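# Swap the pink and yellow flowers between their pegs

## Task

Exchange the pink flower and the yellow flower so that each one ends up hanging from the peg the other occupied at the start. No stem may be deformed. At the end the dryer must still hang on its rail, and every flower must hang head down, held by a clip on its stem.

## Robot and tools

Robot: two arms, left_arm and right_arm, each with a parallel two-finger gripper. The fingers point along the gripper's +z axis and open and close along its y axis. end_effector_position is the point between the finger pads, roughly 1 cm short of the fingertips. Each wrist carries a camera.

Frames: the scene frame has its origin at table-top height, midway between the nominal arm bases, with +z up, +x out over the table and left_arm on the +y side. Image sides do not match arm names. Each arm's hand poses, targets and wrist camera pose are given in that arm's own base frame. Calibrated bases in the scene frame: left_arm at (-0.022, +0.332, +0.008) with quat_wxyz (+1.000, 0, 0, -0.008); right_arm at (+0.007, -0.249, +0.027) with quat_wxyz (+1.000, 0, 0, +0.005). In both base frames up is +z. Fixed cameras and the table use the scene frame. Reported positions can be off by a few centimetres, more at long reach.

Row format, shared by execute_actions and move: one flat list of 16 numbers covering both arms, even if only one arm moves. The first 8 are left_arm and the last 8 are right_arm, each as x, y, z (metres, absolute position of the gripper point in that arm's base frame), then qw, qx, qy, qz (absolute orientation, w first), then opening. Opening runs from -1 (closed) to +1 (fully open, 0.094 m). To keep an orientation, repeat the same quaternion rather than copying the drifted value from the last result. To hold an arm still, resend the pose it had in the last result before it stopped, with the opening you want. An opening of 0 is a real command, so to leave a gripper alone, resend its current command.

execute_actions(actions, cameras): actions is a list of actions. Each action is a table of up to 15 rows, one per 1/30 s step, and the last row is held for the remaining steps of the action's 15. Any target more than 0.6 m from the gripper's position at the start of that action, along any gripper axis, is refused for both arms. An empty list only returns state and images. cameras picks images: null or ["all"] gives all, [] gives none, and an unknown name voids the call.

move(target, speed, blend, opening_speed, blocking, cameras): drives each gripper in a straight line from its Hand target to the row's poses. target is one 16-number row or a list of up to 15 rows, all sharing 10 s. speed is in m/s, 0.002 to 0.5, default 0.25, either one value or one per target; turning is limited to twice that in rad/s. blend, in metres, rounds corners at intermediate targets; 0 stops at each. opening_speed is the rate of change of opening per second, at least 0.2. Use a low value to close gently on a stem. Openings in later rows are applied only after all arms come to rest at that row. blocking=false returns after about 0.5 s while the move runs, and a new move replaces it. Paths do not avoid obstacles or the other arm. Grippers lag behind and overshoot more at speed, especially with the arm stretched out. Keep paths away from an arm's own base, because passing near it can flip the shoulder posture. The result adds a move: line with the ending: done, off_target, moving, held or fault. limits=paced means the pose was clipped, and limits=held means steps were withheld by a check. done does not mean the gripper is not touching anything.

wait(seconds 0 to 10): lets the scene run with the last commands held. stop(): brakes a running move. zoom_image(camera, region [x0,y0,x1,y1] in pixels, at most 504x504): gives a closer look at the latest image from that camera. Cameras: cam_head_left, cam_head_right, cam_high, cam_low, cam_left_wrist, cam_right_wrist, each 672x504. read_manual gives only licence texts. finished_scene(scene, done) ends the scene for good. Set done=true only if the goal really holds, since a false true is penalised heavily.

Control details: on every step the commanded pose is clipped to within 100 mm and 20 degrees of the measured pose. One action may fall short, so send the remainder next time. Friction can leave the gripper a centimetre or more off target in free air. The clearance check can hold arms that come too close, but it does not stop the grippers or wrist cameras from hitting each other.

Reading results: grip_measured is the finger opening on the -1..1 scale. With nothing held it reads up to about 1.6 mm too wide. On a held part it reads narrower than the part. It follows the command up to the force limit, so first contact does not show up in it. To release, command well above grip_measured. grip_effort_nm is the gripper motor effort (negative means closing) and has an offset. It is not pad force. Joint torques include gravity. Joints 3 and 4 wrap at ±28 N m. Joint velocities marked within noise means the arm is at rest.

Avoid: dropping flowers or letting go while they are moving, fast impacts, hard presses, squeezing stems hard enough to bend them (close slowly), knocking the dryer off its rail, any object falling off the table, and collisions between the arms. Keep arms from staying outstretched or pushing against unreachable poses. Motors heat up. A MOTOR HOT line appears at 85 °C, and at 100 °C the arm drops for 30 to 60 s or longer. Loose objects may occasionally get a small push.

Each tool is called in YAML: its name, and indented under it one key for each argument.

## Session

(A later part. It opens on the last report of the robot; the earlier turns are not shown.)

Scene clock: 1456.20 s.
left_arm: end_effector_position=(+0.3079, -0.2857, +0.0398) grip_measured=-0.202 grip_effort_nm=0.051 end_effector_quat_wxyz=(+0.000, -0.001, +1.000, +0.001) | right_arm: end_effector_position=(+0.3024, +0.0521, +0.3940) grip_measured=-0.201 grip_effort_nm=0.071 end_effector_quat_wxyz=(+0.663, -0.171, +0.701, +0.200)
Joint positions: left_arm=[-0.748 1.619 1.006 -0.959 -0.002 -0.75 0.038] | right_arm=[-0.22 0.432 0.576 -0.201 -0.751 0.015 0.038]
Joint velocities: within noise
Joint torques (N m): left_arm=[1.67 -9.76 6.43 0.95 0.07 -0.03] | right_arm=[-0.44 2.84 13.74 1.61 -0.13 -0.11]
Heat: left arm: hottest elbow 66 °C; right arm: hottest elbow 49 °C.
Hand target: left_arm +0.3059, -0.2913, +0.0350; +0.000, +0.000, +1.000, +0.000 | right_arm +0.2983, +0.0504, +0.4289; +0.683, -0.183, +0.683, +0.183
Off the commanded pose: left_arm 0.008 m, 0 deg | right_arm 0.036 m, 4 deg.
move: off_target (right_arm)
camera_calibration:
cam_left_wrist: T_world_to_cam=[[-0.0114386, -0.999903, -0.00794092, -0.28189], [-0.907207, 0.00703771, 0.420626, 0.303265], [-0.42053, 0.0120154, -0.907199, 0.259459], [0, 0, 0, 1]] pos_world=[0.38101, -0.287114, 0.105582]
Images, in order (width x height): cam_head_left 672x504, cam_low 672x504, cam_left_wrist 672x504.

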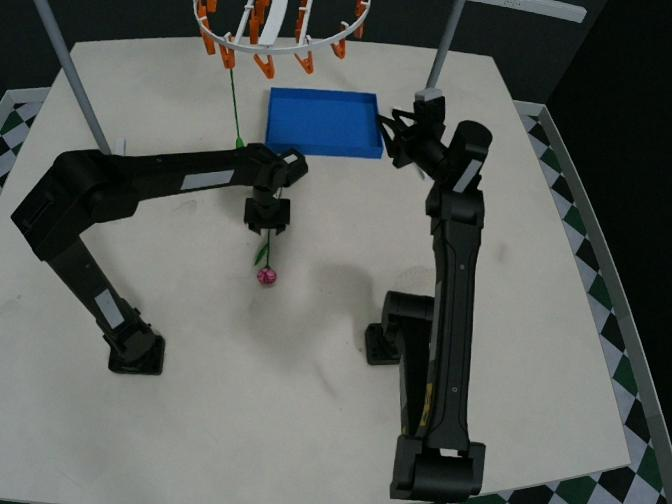

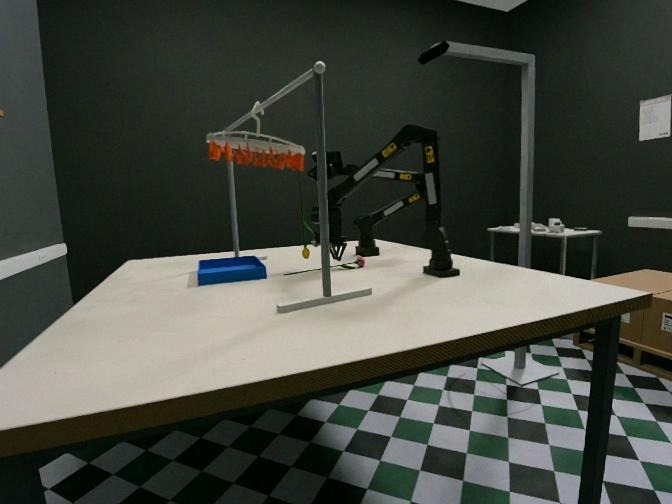

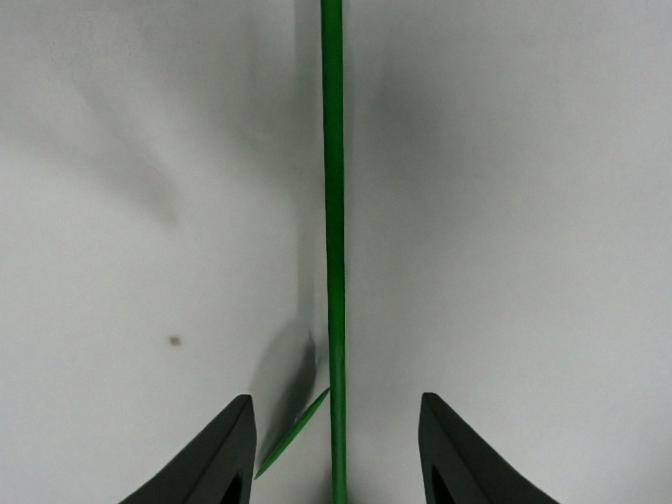

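move:
  target: [0.305,-0.291,0.004,0.0,0.0,1.0,0.0,-0.2,0.30,0.05,0.43,0.683,-0.183,0.683,0.183,-0.2]
  speed: 0.04
  cameras: ["cam_left_wrist","cam_low"]

zoom_image:
  camera: "cam_low"
  region: [310, 230, 380, 290]

Scene clock: 1462.67 s.
left_arm: end_effector_position=(+0.3076, -0.2858, +0.0097) grip_measured=-0.202 grip_effort_nm=0.051 end_effector_quat_wxyz=(+0.001, -0.001, +1.000, +0.001) | right_arm: end_effector_position=(+0.3024, +0.0521, +0.3940) grip_measured=-0.201 grip_effort_nm=0.066 end_effector_quat_wxyz=(+0.663, -0.171, +0.701, +0.200)
Joint positions: left_arm=[-0.749 1.67 0.973 -0.873 -0.002 -0.751 0.038] | right_arm=[-0.22 0.432 0.576 -0.201 -0.751 0.015 0.038]
Joint velocities: within noise
Joint torques (N m): left_arm=[1.73 -9.88 5.97 0.84 0.07 -0.05] | right_arm=[-0.09 2.84 13.72 1.58 -0.14 -0.12]
Heat: left arm: hottest elbow 65 °C; right arm: hottest elbow 50 °C.
Hand target: left_arm +0.3049, -0.2908, +0.0041; +0.000, +0.000, +1.000, +0.000 | right_arm +0.2983, +0.0504, +0.4289; +0.683, -0.183, +0.683, +0.183
Off the commanded pose: left_arm 0.008 m, 0 deg | right_arm 0.036 m, 4 deg.
move: off_target (right_arm)
camera_calibration:
cam_left_wrist: T_world_to_cam=[[-0.0110451, -0.999919, -0.00640143, -0.282434], [-0.907915, 0.00734586, 0.419091, 0.315986], [-0.419009, 0.0104409, -0.907922, 0.231103], [0, 0, 0, 1]] pos_world=[0.380603, -0.287145, 0.0755884]
Images, in order (width x height): cam_low 672x504, cam_left_wrist 672x504.

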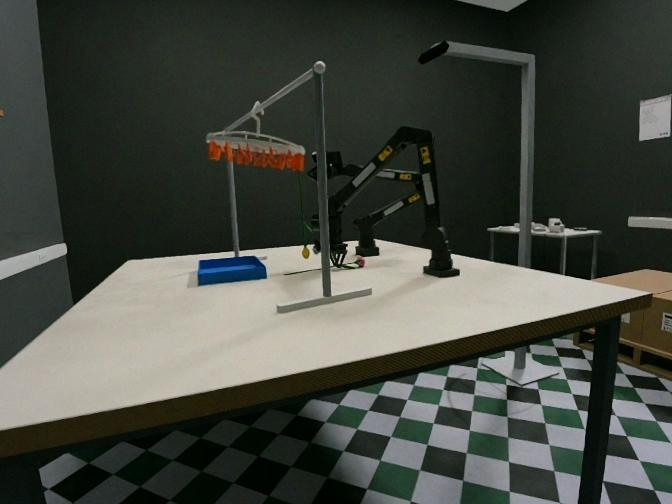

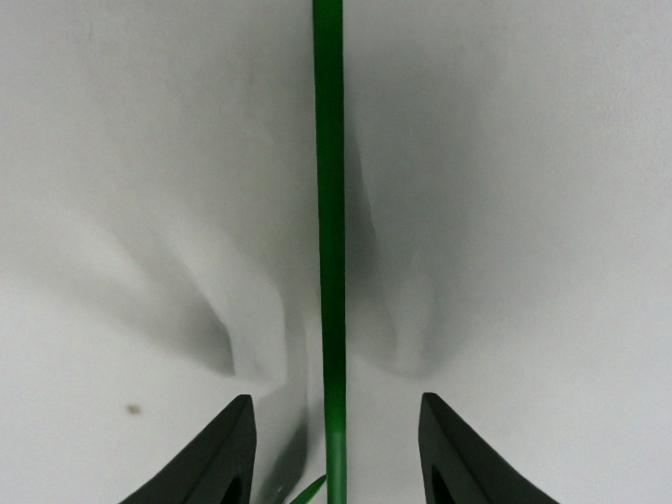

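Scaled by 7.200 from the camera's 672x504 image, which has a finer 960x720 frame.

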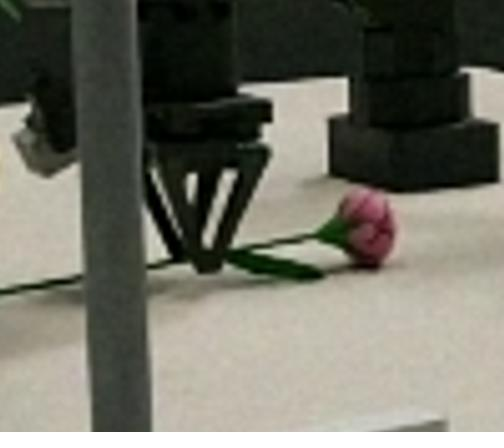

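move:
  target: [0.3155,-0.2905,0.004,0.0,0.0,1.0,0.0,-0.2,0.30,0.05,0.43,0.683,-0.183,0.683,0.183,-0.2]
  speed: 0.03
  cameras: ["cam_left_wrist"]

Scene clock: 1469.20 s.
left_arm: end_effector_position=(+0.3062, -0.2847, +0.0038) grip_measured=-0.202 grip_effort_nm=0.051 end_effector_quat_wxyz=(-0.004, -0.001, +1.000, +0.005) | right_arm: end_effector_position=(+0.3024, +0.0521, +0.3940) grip_measured=-0.201 grip_effort_nm=0.071 end_effector_quat_wxyz=(+0.663, -0.171, +0.701, +0.200)
Joint positions: left_arm=[-0.749 1.684 0.973 -0.873 -0.002 -0.752 0.038] | right_arm=[-0.22 0.432 0.576 -0.201 -0.751 0.015 0.038]
Joint velocities: within noise
Joint torques (N m): left_arm=[2.96 -9.93 7.36 0.69 0.06 0.15] | right_arm=[-0.26 2.96 13.75 1.57 -0.12 -0.12]
Heat: left arm: hottest elbow 64 °C; right arm: hottest elbow 52 °C.
Hand target: left_arm +0.3153, -0.2903, +0.0042; +0.000, +0.000, +1.000, +0.000 | right_arm +0.2983, +0.0504, +0.4289; +0.683, -0.183, +0.683, +0.183
Off the commanded pose: left_arm 0.011 m, 1 deg | right_arm 0.036 m, 4 deg.
move: off_target (left_arm, right_arm)
camera_calibration:
cam_left_wrist: T_world_to_cam=[[-0.0111648, -0.999807, -0.0161515, -0.281309], [-0.903414, 0.00316201, 0.428758, 0.314587], [-0.428624, 0.0193785, -0.903275, 0.230616], [0, 0, 0, 1]] pos_world=[0.379909, -0.286719, 0.0688846]
Images, in order (width x height): cam_left_wrist 672x504.

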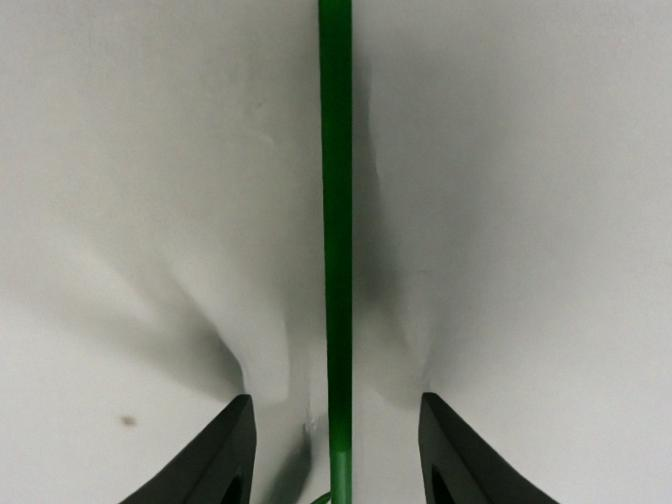

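move:
  target:
    - [0.316,-0.2905,0.035,0.0,0.0,1.0,0.0,-0.2,0.30,0.05,0.43,0.683,-0.183,0.683,0.183,-0.2]
    - [0.313,-0.2905,0.003,0.0,0.0,1.0,0.0,-0.2,0.30,0.05,0.43,0.683,-0.183,0.683,0.183,-0.2]
  speed: 0.04
  cameras: ["cam_left_wrist"]

Scene clock: 1473.57 s.
left_arm: end_effector_position=(+0.3059, -0.2845, +0.0041) grip_measured=-0.202 grip_effort_nm=0.051 end_effector_quat_wxyz=(-0.005, -0.001, +1.000, +0.006) | right_arm: end_effector_position=(+0.3024, +0.0521, +0.3940) grip_measured=-0.201 grip_effort_nm=0.066 end_effector_quat_wxyz=(+0.663, -0.171, +0.701, +0.200)
Joint positions: left_arm=[-0.749 1.684 0.973 -0.875 -0.002 -0.751 0.038] | right_arm=[-0.22 0.432 0.576 -0.201 -0.751 0.015 0.038]
Joint velocities: within noise
Joint torques (N m): left_arm=[2.67 -9.99 6.95 0.9 0.07 0.11] | right_arm=[-0.38 2.78 13.75 1.62 -0.13 -0.12]
Heat: left arm: hottest elbow 64 °C; right arm: hottest elbow 52 °C.
Hand target: left_arm +0.3128, -0.2903, +0.0031; +0.000, +0.000, +1.000, +0.000 | right_arm +0.2983, +0.0504, +0.4289; +0.683, -0.183, +0.683, +0.183
Off the commanded pose: left_arm 0.009 m, 1 deg | right_arm 0.036 m, 4 deg.
move: off_target (right_arm)
camera_calibration:
cam_left_wrist: T_world_to_cam=[[-0.0115601, -0.99979, -0.0169175, -0.280925], [-0.903051, 0.00317362, 0.429521, 0.314097], [-0.429377, 0.0202427, -0.902898, 0.231248], [0, 0, 0, 1]] pos_world=[0.379691, -0.286544, 0.0691301]
Images, in order (width x height): cam_left_wrist 672x504.

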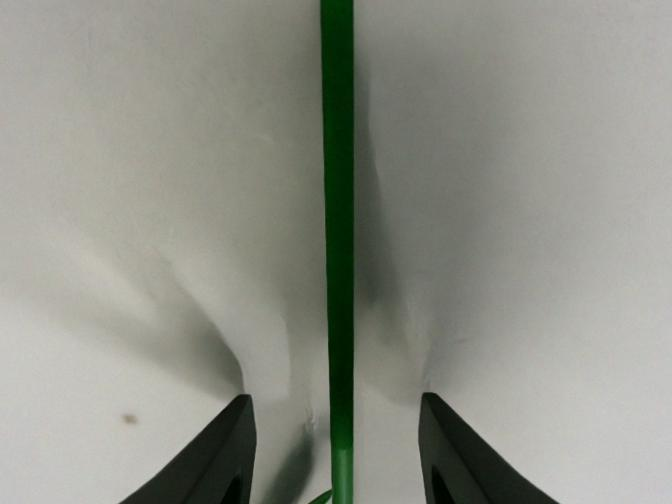

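move:
  target:
    - [0.316,-0.2905,0.065,0.0,0.0,1.0,0.0,-0.2,0.30,0.05,0.43,0.683,-0.183,0.683,0.183,-0.2]
    - [0.315,-0.2905,0.009,0.0,0.0,1.0,0.0,-0.2,0.30,0.05,0.43,0.683,-0.183,0.683,0.183,-0.2]
  speed: 0.05
  cameras: ["cam_left_wrist"]

Scene clock: 1481.07 s.
left_arm: end_effector_position=(+0.3123, -0.2904, +0.0142) grip_measured=-0.202 grip_effort_nm=0.051 end_effector_quat_wxyz=(+0.001, -0.001, +1.000, +0.001) | right_arm: end_effector_position=(+0.3024, +0.0521, +0.3940) grip_measured=-0.201 grip_effort_nm=0.071 end_effector_quat_wxyz=(+0.663, -0.171, +0.701, +0.200)
Joint positions: left_arm=[-0.749 1.676 0.998 -0.892 -0.002 -0.751 0.038] | right_arm=[-0.22 0.432 0.576 -0.201 -0.751 0.015 0.038]
Joint velocities: within noise
Joint torques (N m): left_arm=[2.9 -10.05 6.11 1.06 0.07 0.14] | right_arm=[-0.15 2.67 13.76 1.57 -0.13 -0.11]
Heat: left arm: hottest elbow 63 °C; right arm: hottest elbow 54 °C.
Hand target: left_arm +0.3149, -0.2904, +0.0090; +0.000, +0.000, +1.000, +0.000 | right_arm +0.2983, +0.0504, +0.4289; +0.683, -0.183, +0.683, +0.183
Off the commanded pose: left_arm 0.006 m, 0 deg | right_arm 0.036 m, 4 deg.
move: off_target (right_arm)
camera_calibration:
cam_left_wrist: T_world_to_cam=[[-0.0114323, -0.999909, -0.00717098, -0.286832], [-0.90756, 0.00736535, 0.419857, 0.318286], [-0.419766, 0.011308, -0.907562, 0.237757], [0, 0, 0, 1]] pos_world=[0.385387, -0.291839, 0.0800878]
Images, in order (width x height): cam_left_wrist 672x504.

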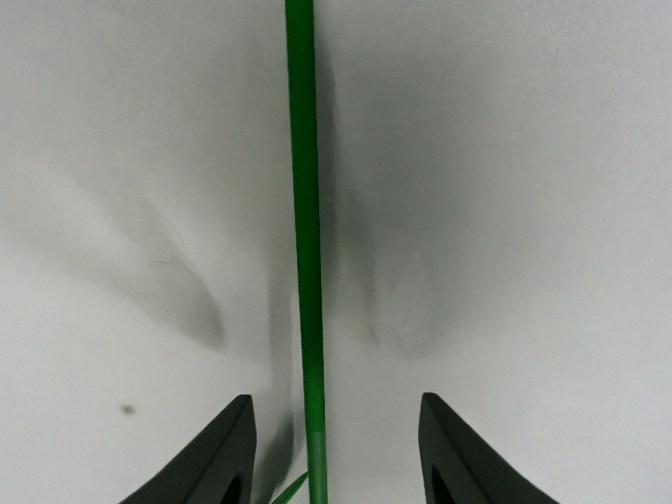

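move:
  target: [0.317,-0.278,0.009,0.0,0.0,1.0,0.0,-0.2,0.30,0.05,0.43,0.683,-0.183,0.683,0.183,-0.2]
  speed: 0.03
  cameras: ["cam_left_wrist"]

Scene clock: 1485.67 s.
left_arm: end_effector_position=(+0.3120, -0.2793, +0.0087) grip_measured=-0.202 grip_effort_nm=0.051 end_effector_quat_wxyz=(-0.004, +0.000, +1.000, +0.005) | right_arm: end_effector_position=(+0.3024, +0.0521, +0.3940) grip_measured=-0.201 grip_effort_nm=0.071 end_effector_quat_wxyz=(+0.663, -0.171, +0.701, +0.200)
Joint positions: left_arm=[-0.73 1.676 0.979 -0.887 -0.002 -0.729 0.038] | right_arm=[-0.22 0.432 0.576 -0.201 -0.751 0.015 0.038]
Joint velocities: within noise
Joint torques (N m): left_arm=[3.37 -11.11 5.9 0.94 0.06 0.19] | right_arm=[-0.26 2.84 13.72 1.55 -0.14 -0.12]
Heat: left arm: hottest elbow 63 °C; right arm: hottest elbow 54 °C.
Hand target: left_arm +0.3170, -0.2779, +0.0090; +0.000, +0.000, +1.000, +0.000 | right_arm +0.2983, +0.0504, +0.4289; +0.683, -0.183, +0.683, +0.183
Off the commanded pose: left_arm 0.005 m, 1 deg | right_arm 0.036 m, 4 deg.
move: off_target (right_arm)
camera_calibration:
cam_left_wrist: T_world_to_cam=[[-0.0142132, -0.999776, -0.0157064, -0.274737], [-0.903419, 0.0061083, 0.428716, 0.318539], [-0.428524, 0.0202829, -0.903303, 0.237735], [0, 0, 0, 1]] pos_world=[0.385745, -0.281443, 0.0738685]
Images, in order (width x height): cam_left_wrist 672x504.

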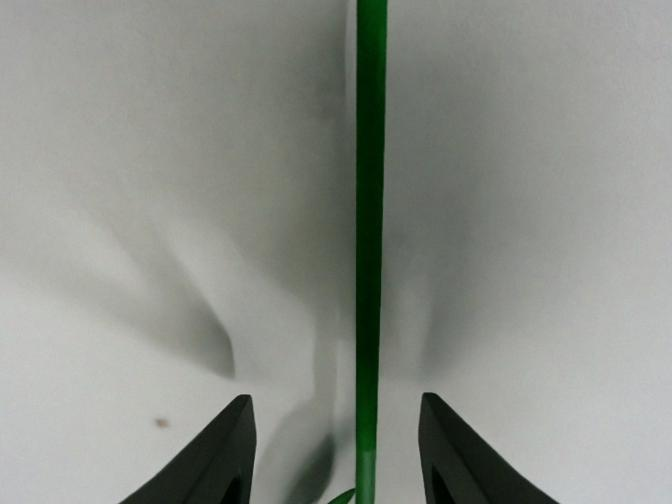

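move:
  target: [0.310,-0.2915,0.009,0.0,0.0,1.0,0.0,-0.2,0.30,0.05,0.43,0.683,-0.183,0.683,0.183,-0.2]
  speed: 0.03
  cameras: ["cam_left_wrist"]

Scene clock: 1493.87 s.
left_arm: end_effector_position=(+0.3084, -0.2833, +0.0087) grip_measured=-0.202 grip_effort_nm=0.051 end_effector_quat_wxyz=(-0.004, +0.000, +1.000, +0.005) | right_arm: end_effector_position=(+0.3024, +0.0521, +0.3940) grip_measured=-0.201 grip_effort_nm=0.071 end_effector_quat_wxyz=(+0.663, -0.171, +0.701, +0.200)
Joint positions: left_arm=[-0.743 1.676 0.979 -0.887 -0.002 -0.743 0.038] | right_arm=[-0.22 0.432 0.576 -0.201 -0.751 0.015 0.038]
Joint velocities: within noise
Joint torques (N m): left_arm=[1.73 -10.52 6.68 0.81 0.08 -0.05] | right_arm=[-0.26 2.84 13.72 1.57 -0.12 -0.12]
Heat: left arm: hottest elbow 62 °C; right arm: hottest elbow 56 °C.
Hand target: left_arm +0.3099, -0.2914, +0.0091; +0.000, +0.000, +1.000, +0.000 | right_arm +0.2983, +0.0504, +0.4289; +0.683, -0.183, +0.683, +0.183
Off the commanded pose: left_arm 0.008 m, 1 deg | right_arm 0.036 m, 4 deg.
move: off_target (right_arm)
camera_calibration:
cam_left_wrist: T_world_to_cam=[[-0.0134494, -0.999784, -0.015824, -0.279048], [-0.903485, 0.00537057, 0.428585, 0.315081], [-0.428408, 0.020061, -0.903363, 0.236155], [0, 0, 0, 1]] pos_world=[0.382088, -0.285418, 0.073879]
Images, in order (width x height): cam_left_wrist 672x504.

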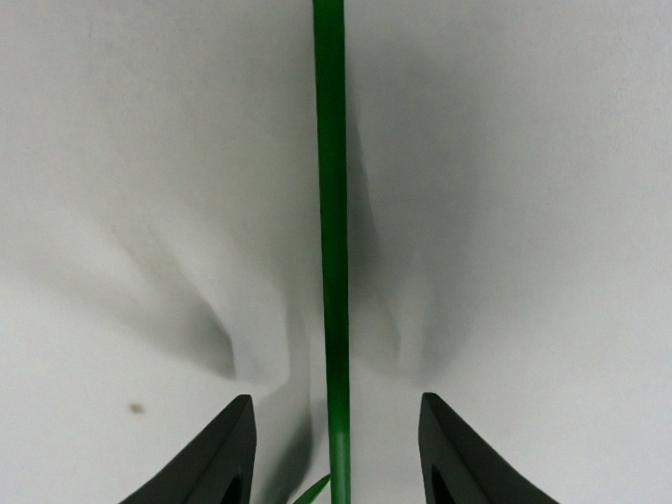

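move:
  target: [0.310,-0.2915,0.009,0.0,0.0,1.0,0.0,-1.0,0.30,0.05,0.43,0.683,-0.183,0.683,0.183,-0.2]
  speed: 0.03
  opening_speed: 0.3
  cameras: ["cam_left_wrist","cam_low"]

zoom_image:
  camera: "cam_left_wrist"
  region: [270, 380, 410, 504]

Scene clock: 1502.13 s.
left_arm: end_effector_position=(+0.3084, -0.2833, +0.0087) grip_measured=-0.959 grip_effort_nm=-1.023 end_effector_quat_wxyz=(-0.004, -0.001, +1.000, +0.005) | right_arm: end_effector_position=(+0.3024, +0.0521, +0.3940) grip_measured=-0.201 grip_effort_nm=0.066 end_effector_quat_wxyz=(+0.663, -0.171, +0.701, +0.200)
Joint positions: left_arm=[-0.743 1.676 0.979 -0.887 -0.002 -0.745 0.002] | right_arm=[-0.22 0.432 0.576 -0.201 -0.751 0.015 0.038]
Joint velocities: within noise
Joint torques (N m): left_arm=[1.73 -10.46 6.69 0.79 0.08 -0.05] | right_arm=[-0.15 2.78 13.76 1.55 -0.13 -0.11]
Heat: left arm: hottest elbow 61 °C; right arm: hottest elbow 57 °C.
Hand target: left_arm +0.3099, -0.2914, +0.0091; +0.000, +0.000, +1.000, +0.000 | right_arm +0.2983, +0.0504, +0.4289; +0.683, -0.183, +0.683, +0.183
Off the commanded pose: left_arm 0.008 m, 1 deg | right_arm 0.036 m, 4 deg.
move: off_target (right_arm)
camera_calibration:
cam_left_wrist: T_world_to_cam=[[-0.0119237, -0.999803, -0.015837, -0.279524], [-0.9035, 0.00398659, 0.42857, 0.314693], [-0.428423, 0.0194188, -0.90337, 0.235978], [0, 0, 0, 1]] pos_world=[0.382091, -0.285306, 0.0738802]
Images, in order (width x height): cam_low 672x504, cam_left_wrist 672x504.

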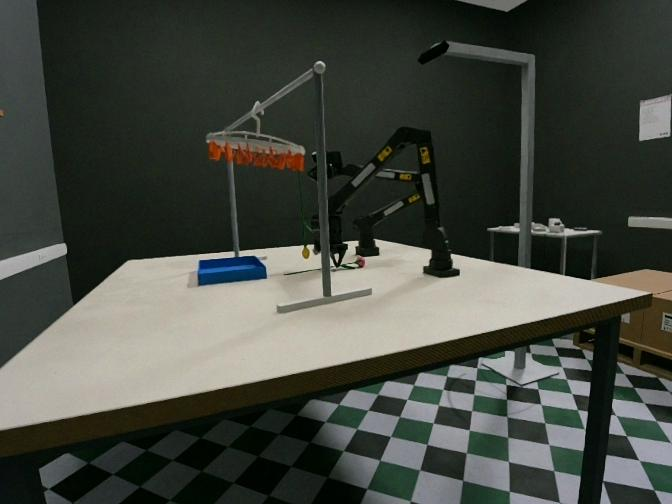

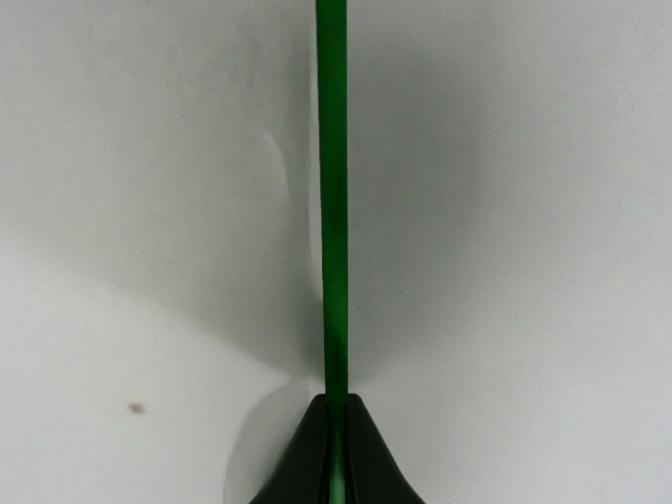

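Scaled by 3.600 from the camera's 672x504 image, which has a finer 960x720 frame.

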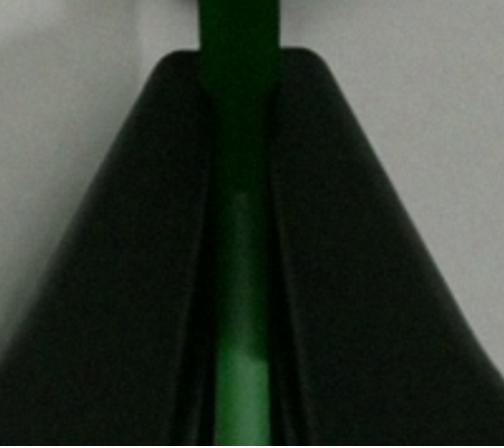

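move:
  target:
    - [0.310,-0.2915,0.08,0.0,0.0,1.0,0.0,-1.0,0.30,0.05,0.43,0.683,-0.183,0.683,0.183,-0.2]
    - [0.225,-0.262,0.27,0.0,0.0,1.0,0.0,-1.0,0.30,0.05,0.43,0.683,-0.183,0.683,0.183,-0.2]
  speed: [0.05,0.1]
  blend: [0.02,0]
  cameras: ["cam_left_wrist","cam_low","cam_head_left"]

Scene clock: 1514.37 s.
left_arm: end_effector_position=(+0.2206, -0.2504, +0.2448) grip_measured=-0.961 grip_effort_nm=-1.062 end_effector_quat_wxyz=(-0.018, +0.000, +1.000, +0.022) | right_arm: end_effector_position=(+0.3024, +0.0521, +0.3940) grip_measured=-0.201 grip_effort_nm=0.071 end_effector_quat_wxyz=(+0.663, -0.171, +0.701, +0.200)
Joint positions: left_arm=[-0.848 1.248 1.193 -1.573 -0.001 -0.848 0.002] | right_arm=[-0.22 0.432 0.576 -0.201 -0.751 0.015 0.038]
Joint velocities: within noise
Joint torques (N m): left_arm=[1.73 -7.82 11.7 -0.16 0.06 -0.06] | right_arm=[-0.21 2.73 13.76 1.55 -0.14 -0.12]
Heat: left arm: hottest elbow 61 °C; right arm: hottest elbow 58 °C.
Hand target: left_arm +0.2243, -0.2611, +0.2697; +0.000, +0.000, +1.000, +0.000 | right_arm +0.2983, +0.0504, +0.4289; +0.683, -0.183, +0.683, +0.183
Off the commanded pose: left_arm 0.028 m, 3 deg | right_arm 0.036 m, 4 deg.
move: off_target (left_arm, right_arm)
camera_calibration:
cam_left_wrist: T_world_to_cam=[[-0.013978, -0.998745, -0.0480895, -0.2353], [-0.890923, -0.00939384, 0.454057, 0.121721], [-0.453939, 0.0491909, -0.889674, 0.420662], [0, 0, 0, 1]] pos_world=[0.29611, -0.254554, 0.307668]
Images, in order (width x height): cam_head_left 672x504, cam_low 672x504, cam_left_wrist 672x504.

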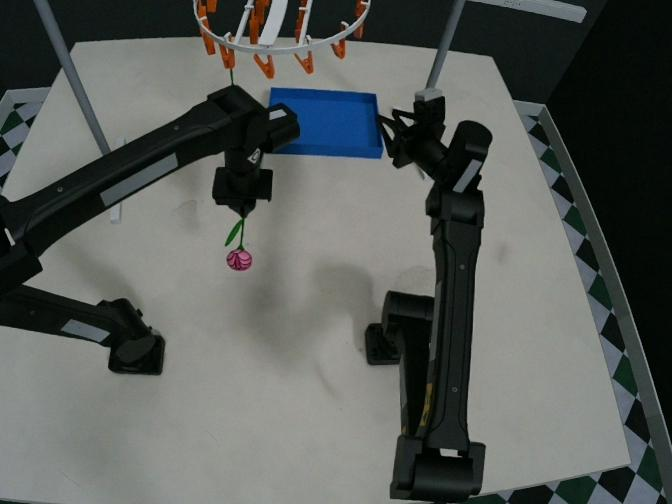

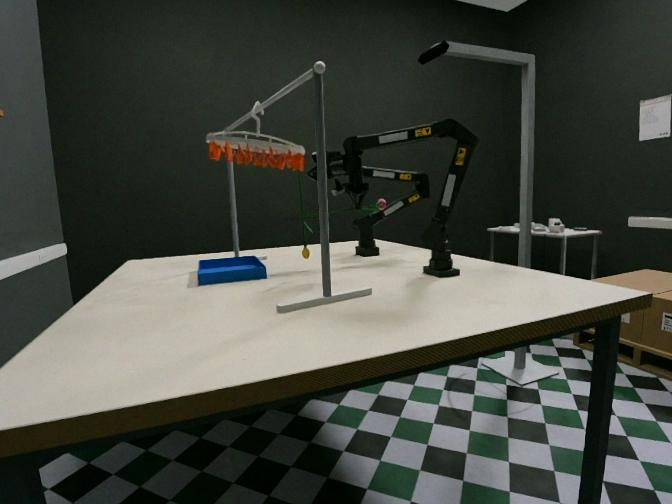

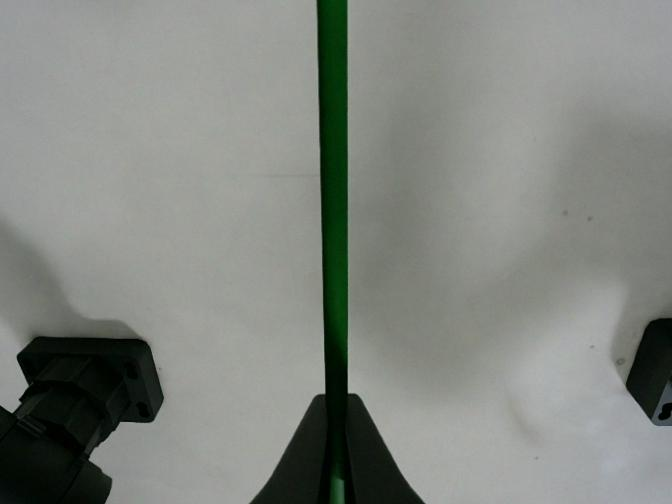

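move:
  target: [0.225,-0.265,0.29,0.7038,0.2266,0.6227,-0.2562,-1.0,0.30,0.05,0.43,0.683,-0.183,0.683,0.183,-0.2]
  speed: 0.18
  cameras: ["cam_head_left","cam_low","cam_left_wrist"]

Scene clock: 1545.17 s.
left_arm: end_effector_position=(+0.2216, -0.2664, +0.2863) grip_measured=-0.961 grip_effort_nm=-1.067 end_effector_quat_wxyz=(+0.697, +0.230, +0.628, -0.259) | right_arm: end_effector_position=(+0.3022, +0.0522, +0.3941) grip_measured=-0.201 grip_effort_nm=0.071 end_effector_quat_wxyz=(+0.663, -0.171, +0.701, +0.200)
Joint positions: left_arm=[-1.035 0.623 0.229 0.506 -0.326 0.03 0.002] | right_arm=[-0.22 0.431 0.576 -0.201 -0.751 0.015 0.038]
Joint velocities: within noise
Joint torques (N m): left_arm=[3.37 0.15 8.54 2.95 0.19 0.13] | right_arm=[-0.32 3.02 13.72 1.55 -0.12 -0.12]
Heat: left arm: hottest elbow 65 °C; right arm: hottest elbow 61 °C.
Hand target: left_arm +0.2250, -0.2649, +0.2900; +0.704, +0.227, +0.623, -0.256 | right_arm +0.2983, +0.0505, +0.4289; +0.683, -0.183, +0.683, +0.183
Off the commanded pose: left_arm 0.005 m, 1 deg | right_arm 0.036 m, 4 deg.
move: off_target (right_arm)
camera_calibration:
cam_left_wrist: T_world_to_cam=[[-0.645226, -0.763954, -0.00759886, -0.0584663], [-0.241816, 0.21365, -0.946509, 0.420178], [0.724713, -0.608874, -0.322589, -0.139943], [0, 0, 0, 1]] pos_world=[0.1653, -0.219644, 0.352114]
Images, in order (width x height): cam_head_left 672x504, cam_low 672x504, cam_left_wrist 672x504.

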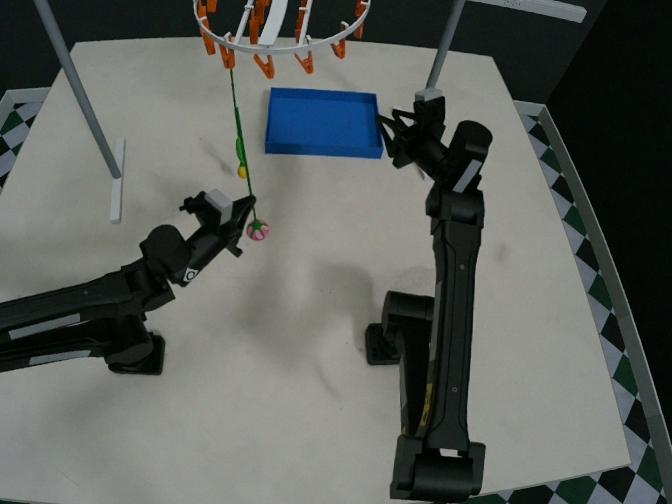

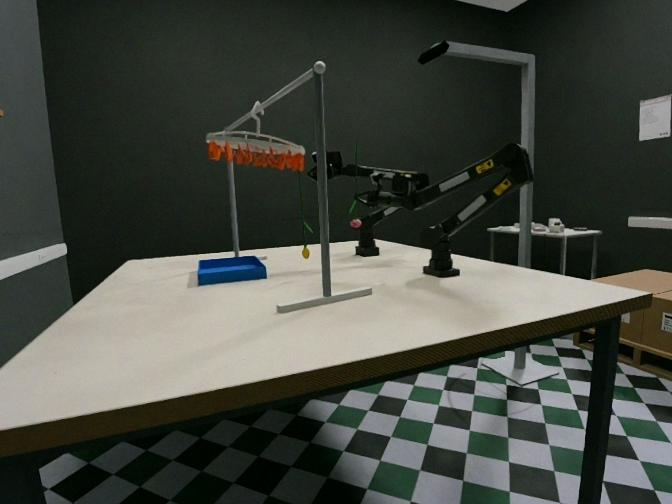

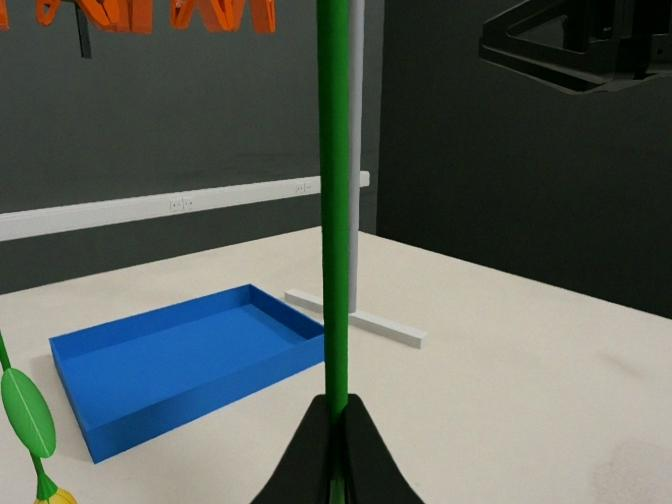

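zoom_image:
  camera: "cam_head_left"
  region: [190, 0, 390, 120]

execute_actions:
  actions: []
  cameras: ["cam_head_right","cam_high"]

zoom_image:
  camera: "cam_head_right"
  region: [180, 0, 380, 120]

zoom_image:
  camera: "cam_high"
  region: [200, 130, 400, 280]

Scaled by 2.520 from the camera's 672x504 image, which has a finer 960x720 frame.

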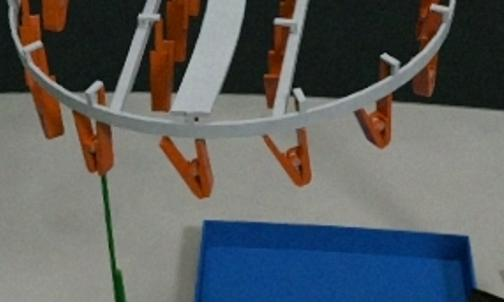

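Scene clock: 1549.40 s.
left_arm: end_effector_position=(+0.2216, -0.2665, +0.2863) grip_measured=-0.961 grip_effort_nm=-1.067 end_effector_quat_wxyz=(+0.697, +0.230, +0.628, -0.259) | right_arm: end_effector_position=(+0.3022, +0.0522, +0.3941) grip_measured=-0.201 grip_effort_nm=0.081 end_effector_quat_wxyz=(+0.663, -0.171, +0.701, +0.200)
Joint positions: left_arm=[-1.035 0.624 0.229 0.507 -0.325 0.032 0.002] | right_arm=[-0.22 0.431 0.576 -0.201 -0.751 0.015 0.038]
Joint velocities: within noise
Joint torques (N m): left_arm=[3.43 0.38 8.55 3.03 0.16 0.16] | right_arm=[-0.21 2.84 13.7 1.55 -0.13 -0.12]
Heat: left arm: hottest elbow 65 °C; right arm: hottest elbow 62 °C.
Hand target: left_arm +0.2249, -0.2650, +0.2899; +0.704, +0.227, +0.623, -0.256 | right_arm +0.2983, +0.0505, +0.4289; +0.683, -0.183, +0.683, +0.183
Tool commands: left_gripper/opening=-1.0 right_gripper/opening=-0.2
Off the commanded pose: left_arm 0.005 m, 1 deg | right_arm 0.036 m, 4 deg.
Images, in order (width x height): cam_head_right 672x504, cam_high 672x504.

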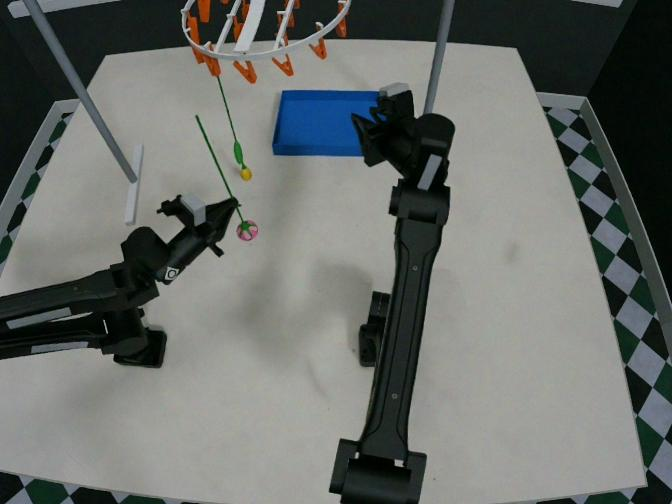

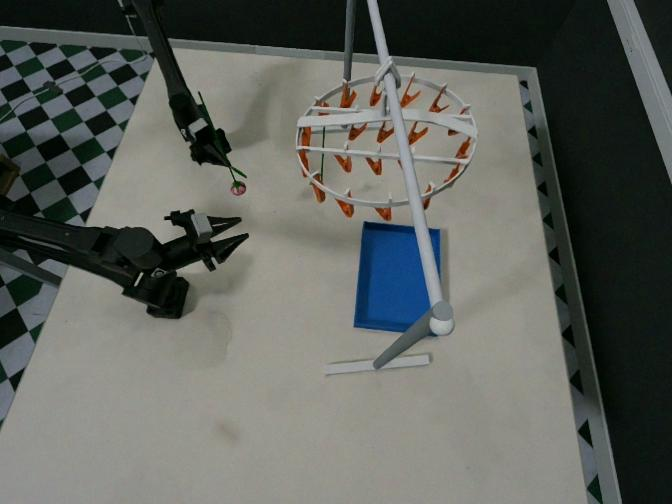

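Scaled by 2.520 from the camera's 672x504 image, which has a finer 960x720 frame.

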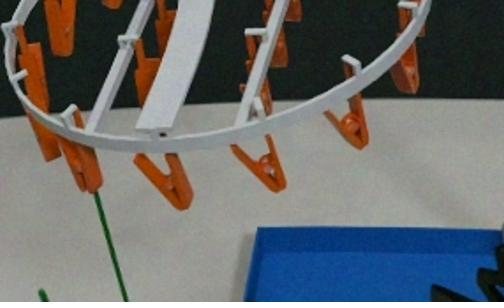

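Scaled by 2.520 from the camera's 672x504 image, which has a finer 960x720 frame.

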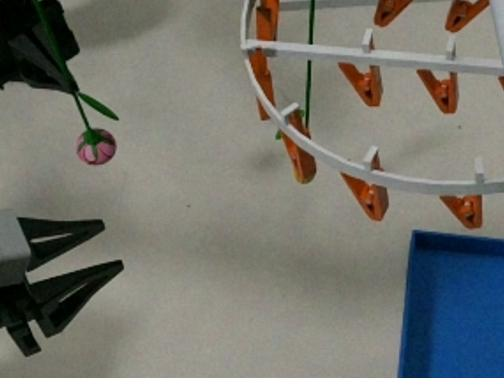

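move:
  target:
    - [0.225,-0.265,0.29,0.7038,0.2266,0.6227,-0.2562,-1.0,0.33,0.105,0.48,0.683,-0.183,0.683,0.183,-0.2]
    - [0.225,-0.265,0.29,0.7038,0.2266,0.6227,-0.2562,-1.0,0.356,0.124,0.43,0.683,-0.183,0.683,0.183,-0.2]
  speed: 0.12
  cameras: ["cam_right_wrist"]

Scene clock: 1558.53 s.
left_arm: end_effector_position=(+0.2217, -0.2664, +0.2863) grip_measured=-0.961 grip_effort_nm=-1.067 end_effector_quat_wxyz=(+0.697, +0.230, +0.628, -0.259) | right_arm: end_effector_position=(+0.3553, +0.1204, +0.4329) grip_measured=-0.201 grip_effort_nm=0.066 end_effector_quat_wxyz=(+0.681, -0.175, +0.687, +0.186)
Joint positions: left_arm=[-1.035 0.624 0.229 0.507 -0.325 0.032 0.002] | right_arm=[0.173 0.622 0.694 -0.076 -0.342 0.015 0.038]
Joint velocities: within noise
Joint torques (N m): left_arm=[3.43 0.44 8.54 3.03 0.16 0.16] | right_arm=[1.26 0.91 8.7 2.78 0.09 -0.12]
Heat: left arm: hottest elbow 65 °C; right arm: hottest elbow 62 °C.
Hand target: left_arm +0.2249, -0.2649, +0.2899; +0.704, +0.227, +0.623, -0.256 | right_arm +0.3559, +0.1240, +0.4301; +0.683, -0.183, +0.683, +0.183
Off the commanded pose: left_arm 0.005 m, 1 deg | right_arm 0.005 m, 1 deg.
move: done
camera_calibration:
cam_right_wrist: T_world_to_cam=[[0.49812, -0.867075, -0.0076392, -0.070399], [-0.366695, -0.202661, -0.908, 0.588928], [0.785755, 0.455094, -0.418902, -0.0657411], [0, 0, 0, 1]] pos_world=[0.302681, 0.0882296, 0.506669]
Images, in order (width x height): cam_right_wrist 672x504.

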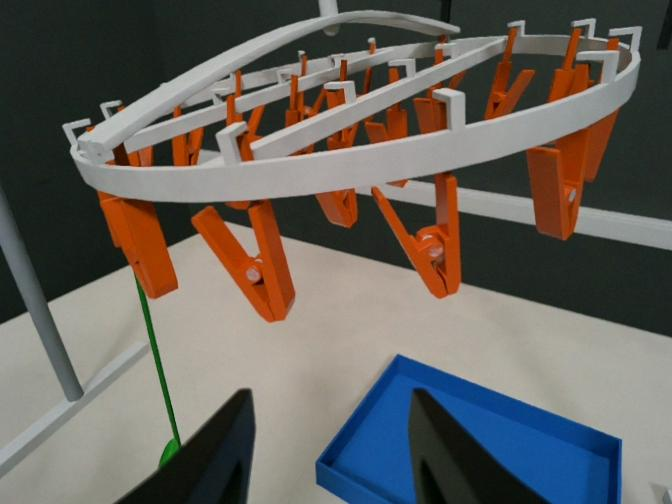

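zoom_image:
  camera: "cam_right_wrist"
  region: [350, 70, 520, 320]

Scaled by 2.016 from the camera's 672x504 image, which has a finer 960x720 frame.

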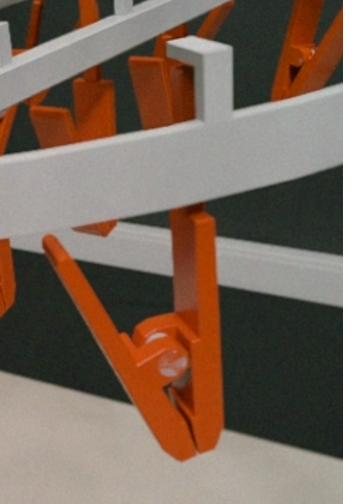

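move:
  target:
    - [0.225,-0.265,0.29,0.7038,0.2266,0.6227,-0.2562,-1.0,0.36,0.085,0.50,0.6725,-0.2185,0.6725,0.2185,-0.2]
    - [0.225,-0.265,0.29,0.7038,0.2266,0.6227,-0.2562,-1.0,0.382,0.092,0.45,0.6725,-0.2185,0.6725,0.2185,-0.2]
  speed: 0.1
  cameras: ["cam_right_wrist"]

Scene clock: 1578.63 s.
left_arm: end_effector_position=(+0.2217, -0.2664, +0.2863) grip_measured=-0.961 grip_effort_nm=-1.067 end_effector_quat_wxyz=(+0.697, +0.230, +0.628, -0.259) | right_arm: end_effector_position=(+0.3806, +0.0885, +0.4537) grip_measured=-0.201 grip_effort_nm=0.066 end_effector_quat_wxyz=(+0.671, -0.211, +0.676, +0.221)
Joint positions: left_arm=[-1.035 0.624 0.229 0.507 -0.325 0.032 0.002] | right_arm=[-0.045 0.732 0.785 -0.055 -0.666 0.014 0.038]
Joint velocities: within noise
Joint torques (N m): left_arm=[3.37 0.44 8.55 3.04 0.16 0.16] | right_arm=[1.32 -0.62 8.69 2.58 0.08 -0.1]
Heat: left arm: hottest elbow 65 °C; right arm: hottest elbow 60 °C.
Hand target: left_arm +0.2249, -0.2649, +0.2899; +0.704, +0.227, +0.623, -0.256 | right_arm +0.3818, +0.0921, +0.4502; +0.672, -0.219, +0.672, +0.219
Off the commanded pose: left_arm 0.005 m, 1 deg | right_arm 0.005 m, 1 deg.
move: done
camera_calibration:
cam_right_wrist: T_world_to_cam=[[0.586189, -0.810143, -0.00707447, -0.149255], [-0.341809, -0.239385, -0.908769, 0.604768], [0.73454, 0.535129, -0.417239, -0.0507793], [0, 0, 0, 1]] pos_world=[0.331506, 0.0510278, 0.527352]
Images, in order (width x height): cam_right_wrist 672x504.

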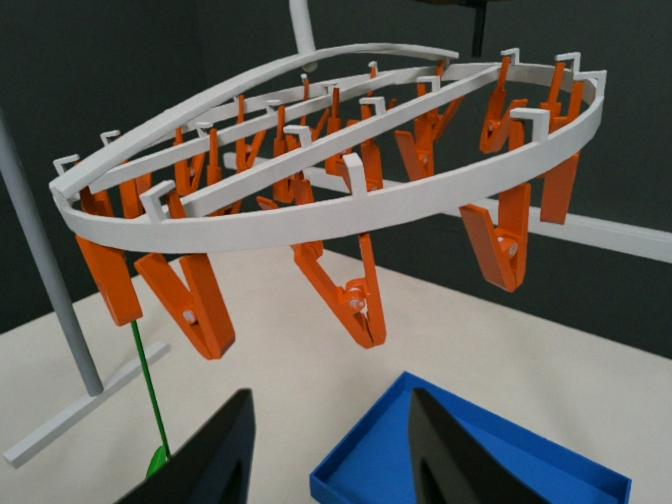

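zoom_image:
  camera: "cam_right_wrist"
  region: [270, 150, 410, 360]

Scaled by 2.400 from the camera's 672x504 image, which has a finer 960x720 frame.

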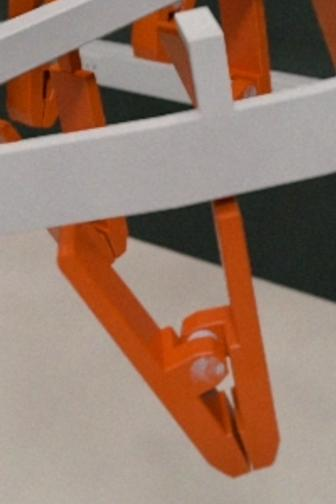

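move:
  target: [0.225,-0.265,0.29,0.7038,0.2266,0.6227,-0.2562,-1.0,0.421,0.120,0.455,0.678,-0.2008,0.678,0.2008,-0.2]
  speed: 0.05
  cameras: ["cam_right_wrist"]

Scene clock: 1593.50 s.
left_arm: end_effector_position=(+0.2217, -0.2664, +0.2863) grip_measured=-0.961 grip_effort_nm=-1.067 end_effector_quat_wxyz=(+0.697, +0.230, +0.628, -0.259) | right_arm: end_effector_position=(+0.4171, +0.1154, +0.4247) grip_measured=-0.201 grip_effort_nm=0.066 end_effector_quat_wxyz=(+0.657, -0.189, +0.700, +0.207)
Joint positions: left_arm=[-1.035 0.624 0.229 0.507 -0.325 0.032 0.002] | right_arm=[0.086 0.835 0.785 -0.007 -0.482 0.014 0.038]
Joint velocities: within noise
Joint torques (N m): left_arm=[3.37 0.44 8.55 3.03 0.17 0.16] | right_arm=[1.2 -2.26 12.88 2.71 0.07 -0.1]
Heat: left arm: hottest elbow 65 °C; right arm: hottest elbow 59 °C.
Hand target: left_arm +0.2249, -0.2649, +0.2900; +0.704, +0.227, +0.623, -0.256 | right_arm +0.4193, +0.1196, +0.4546; +0.678, -0.201, +0.678, +0.201
Off the commanded pose: left_arm 0.005 m, 1 deg | right_arm 0.031 m, 4 deg.
move: off_target (right_arm)
camera_calibration:
cam_right_wrist: T_world_to_cam=[[0.541703, -0.839958, -0.0320568, -0.1165], [-0.402408, -0.22566, -0.887212, 0.611928], [0.737987, 0.493505, -0.460247, -0.0824231], [0, 0, 0, 1]] pos_world=[0.370181, 0.0809082, 0.50124]
Images, in order (width x height): cam_right_wrist 672x504.

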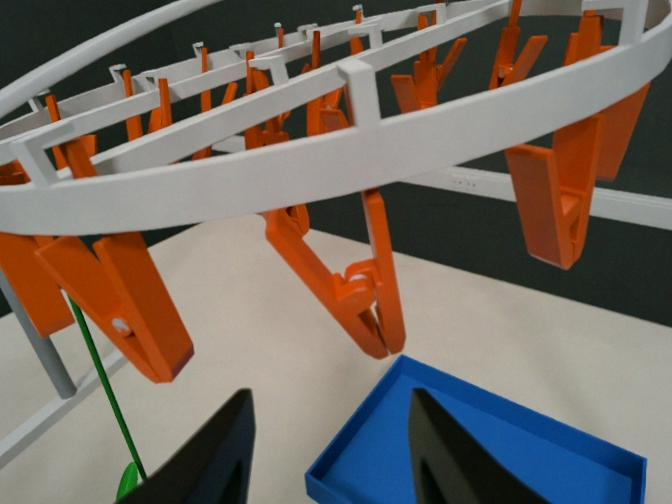

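move:
  target:
    - [0.225,-0.265,0.29,0.7038,0.2266,0.6227,-0.2562,-1.0,0.385,0.094,0.53,0.678,-0.2008,0.678,0.2008,-0.2]
    - [0.225,-0.265,0.29,0.7038,0.2266,0.6227,-0.2562,-1.0,0.412,0.115,0.472,0.678,-0.2008,0.678,0.2008,-0.2]
  speed: [0.1,0.06]
  cameras: ["cam_right_wrist"]

Scene clock: 1600.33 s.
left_arm: end_effector_position=(+0.2217, -0.2664, +0.2863) grip_measured=-0.961 grip_effort_nm=-1.067 end_effector_quat_wxyz=(+0.697, +0.230, +0.628, -0.259) | right_arm: end_effector_position=(+0.4106, +0.1110, +0.4758) grip_measured=-0.201 grip_effort_nm=0.076 end_effector_quat_wxyz=(+0.676, -0.193, +0.681, +0.203)
Joint positions: left_arm=[-1.035 0.624 0.229 0.507 -0.325 0.032 0.002] | right_arm=[0.071 0.813 0.877 -0.066 -0.497 0.014 0.038]
Joint velocities: within noise
Joint torques (N m): left_arm=[3.43 0.44 8.54 3.04 0.16 0.16] | right_arm=[1.38 -1.9 8.69 2.69 0.08 -0.12]
Heat: left arm: hottest elbow 65 °C; right arm: hottest elbow 60 °C.
Hand target: left_arm +0.2249, -0.2649, +0.2900; +0.704, +0.227, +0.623, -0.256 | right_arm +0.4119, +0.1150, +0.4720; +0.678, -0.201, +0.678, +0.201
Off the commanded pose: left_arm 0.005 m, 1 deg | right_arm 0.006 m, 1 deg.
move: done
camera_calibration:
cam_right_wrist: T_world_to_cam=[[0.542749, -0.839868, -0.00671491, -0.127557], [-0.353937, -0.22146, -0.908672, 0.643464], [0.761677, 0.495557, -0.417458, -0.0822336], [0, 0, 0, 1]] pos_world=[0.359613, 0.0761219, 0.549512]
Images, in order (width x height): cam_right_wrist 672x504.

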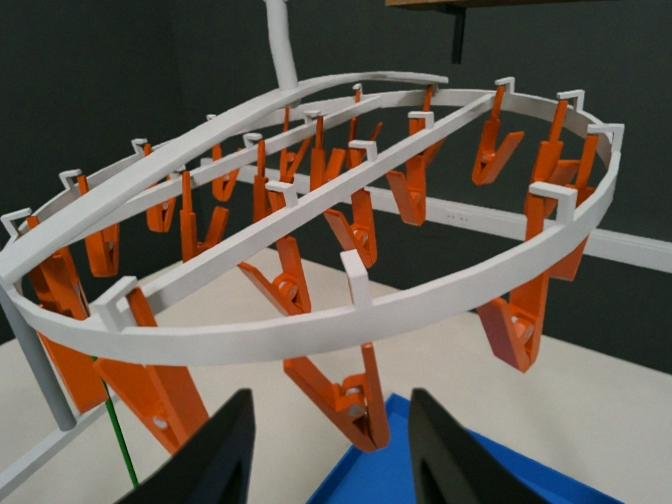

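move:
  target:
    - [0.225,-0.265,0.29,0.7038,0.2266,0.6227,-0.2562,-1.0,0.424,0.122,0.453,0.678,-0.2008,0.678,0.2008,-0.2]
    - [0.225,-0.265,0.29,0.7038,0.2266,0.6227,-0.2562,-1.0,0.440,0.133,0.447,0.678,-0.2008,0.678,0.2008,-0.2]
  speed: 0.04
  blend: 0.01
  cameras: ["cam_right_wrist"]

Scene clock: 1610.07 s.
left_arm: end_effector_position=(+0.2217, -0.2664, +0.2863) grip_measured=-0.961 grip_effort_nm=-1.067 end_effector_quat_wxyz=(+0.697, +0.230, +0.628, -0.259) | right_arm: end_effector_position=(+0.4386, +0.1285, +0.4481) grip_measured=-0.201 grip_effort_nm=0.071 end_effector_quat_wxyz=(+0.675, -0.193, +0.683, +0.203)
Joint positions: left_arm=[-1.035 0.624 0.229 0.507 -0.325 0.032 0.002] | right_arm=[0.124 0.902 0.85 0.046 -0.445 0.014 0.038]
Joint velocities: within noise
Joint torques (N m): left_arm=[3.37 0.38 8.57 3.02 0.16 0.16] | right_arm=[1.44 -3.43 9.14 2.63 0.08 -0.11]
Heat: left arm: hottest elbow 64 °C; right arm: hottest elbow 58 °C.
Hand target: left_arm +0.2249, -0.2649, +0.2900; +0.704, +0.227, +0.623, -0.256 | right_arm +0.4399, +0.1329, +0.4471; +0.678, -0.201, +0.678, +0.201
Off the commanded pose: left_arm 0.005 m, 1 deg | right_arm 0.005 m, 1 deg.
move: done
camera_calibration:
cam_right_wrist: T_world_to_cam=[[0.542718, -0.839873, -0.0084223, -0.127447], [-0.357706, -0.22205, -0.90705, 0.633037], [0.759937, 0.495285, -0.420938, -0.121414], [0, 0, 0, 1]] pos_world=[0.387876, 0.093661, 0.522015]
Images, in order (width x height): cam_right_wrist 672x504.

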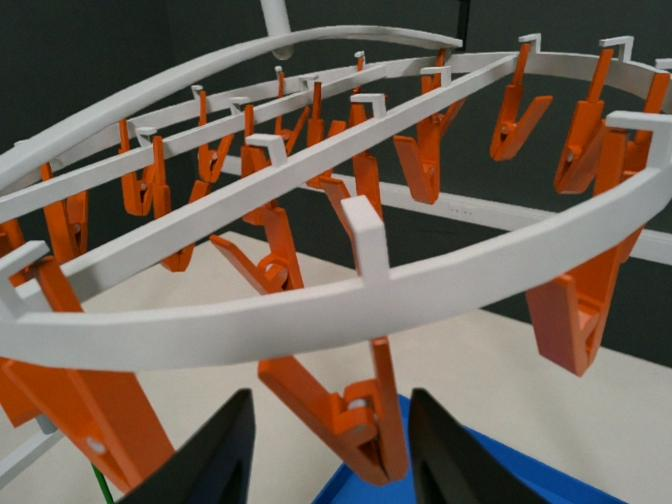

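move:
  target: [0.225,-0.265,0.29,0.7038,0.2266,0.6227,-0.2562,-1.0,0.452,0.1445,0.443,0.678,-0.2008,0.678,0.2008,-0.12]
  speed: 0.03
  cameras: ["cam_right_wrist"]

Scene clock: 1620.80 s.
left_arm: end_effector_position=(+0.2217, -0.2664, +0.2863) grip_measured=-0.961 grip_effort_nm=-1.062 end_effector_quat_wxyz=(+0.697, +0.230, +0.628, -0.259) | right_arm: end_effector_position=(+0.4498, +0.1397, +0.4372) grip_measured=-0.121 grip_effort_nm=0.076 end_effector_quat_wxyz=(+0.671, -0.192, +0.686, +0.204)
Joint positions: left_arm=[-1.035 0.624 0.229 0.507 -0.325 0.032 0.002] | right_arm=[0.155 0.942 0.85 0.075 -0.413 0.014 0.041]
Joint velocities: within noise
Joint torques (N m): left_arm=[3.43 0.44 8.54 3.04 0.16 0.16] | right_arm=[1.38 -3.96 9.99 2.71 0.08 -0.1]
Heat: left arm: hottest elbow 64 °C; right arm: hottest elbow 56 °C.
Hand target: left_arm +0.2249, -0.2649, +0.2900; +0.704, +0.227, +0.623, -0.256 | right_arm +0.4518, +0.1445, +0.4430; +0.678, -0.201, +0.678, +0.201
Off the commanded pose: left_arm 0.005 m, 1 deg | right_arm 0.008 m, 2 deg.
move: done
camera_calibration:
cam_right_wrist: T_world_to_cam=[[0.542604, -0.839892, -0.0127238, -0.122279], [-0.367569, -0.223789, -0.902669, 0.632424], [0.755298, 0.494469, -0.430147, -0.133917], [0, 0, 0, 1]] pos_world=[0.399956, 0.105047, 0.51171]
Images, in order (width x height): cam_right_wrist 672x504.

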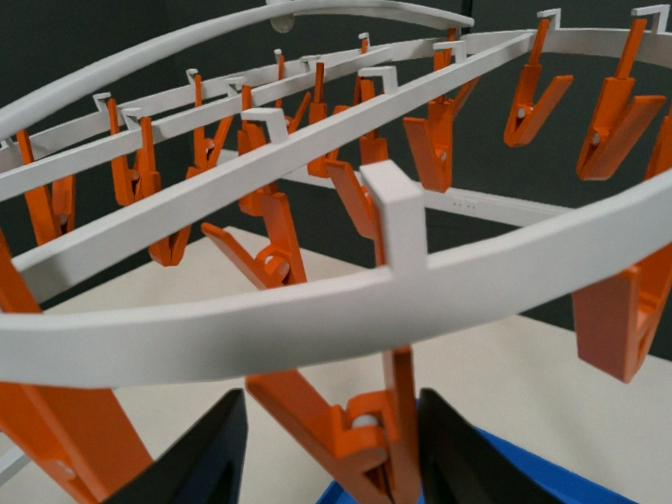

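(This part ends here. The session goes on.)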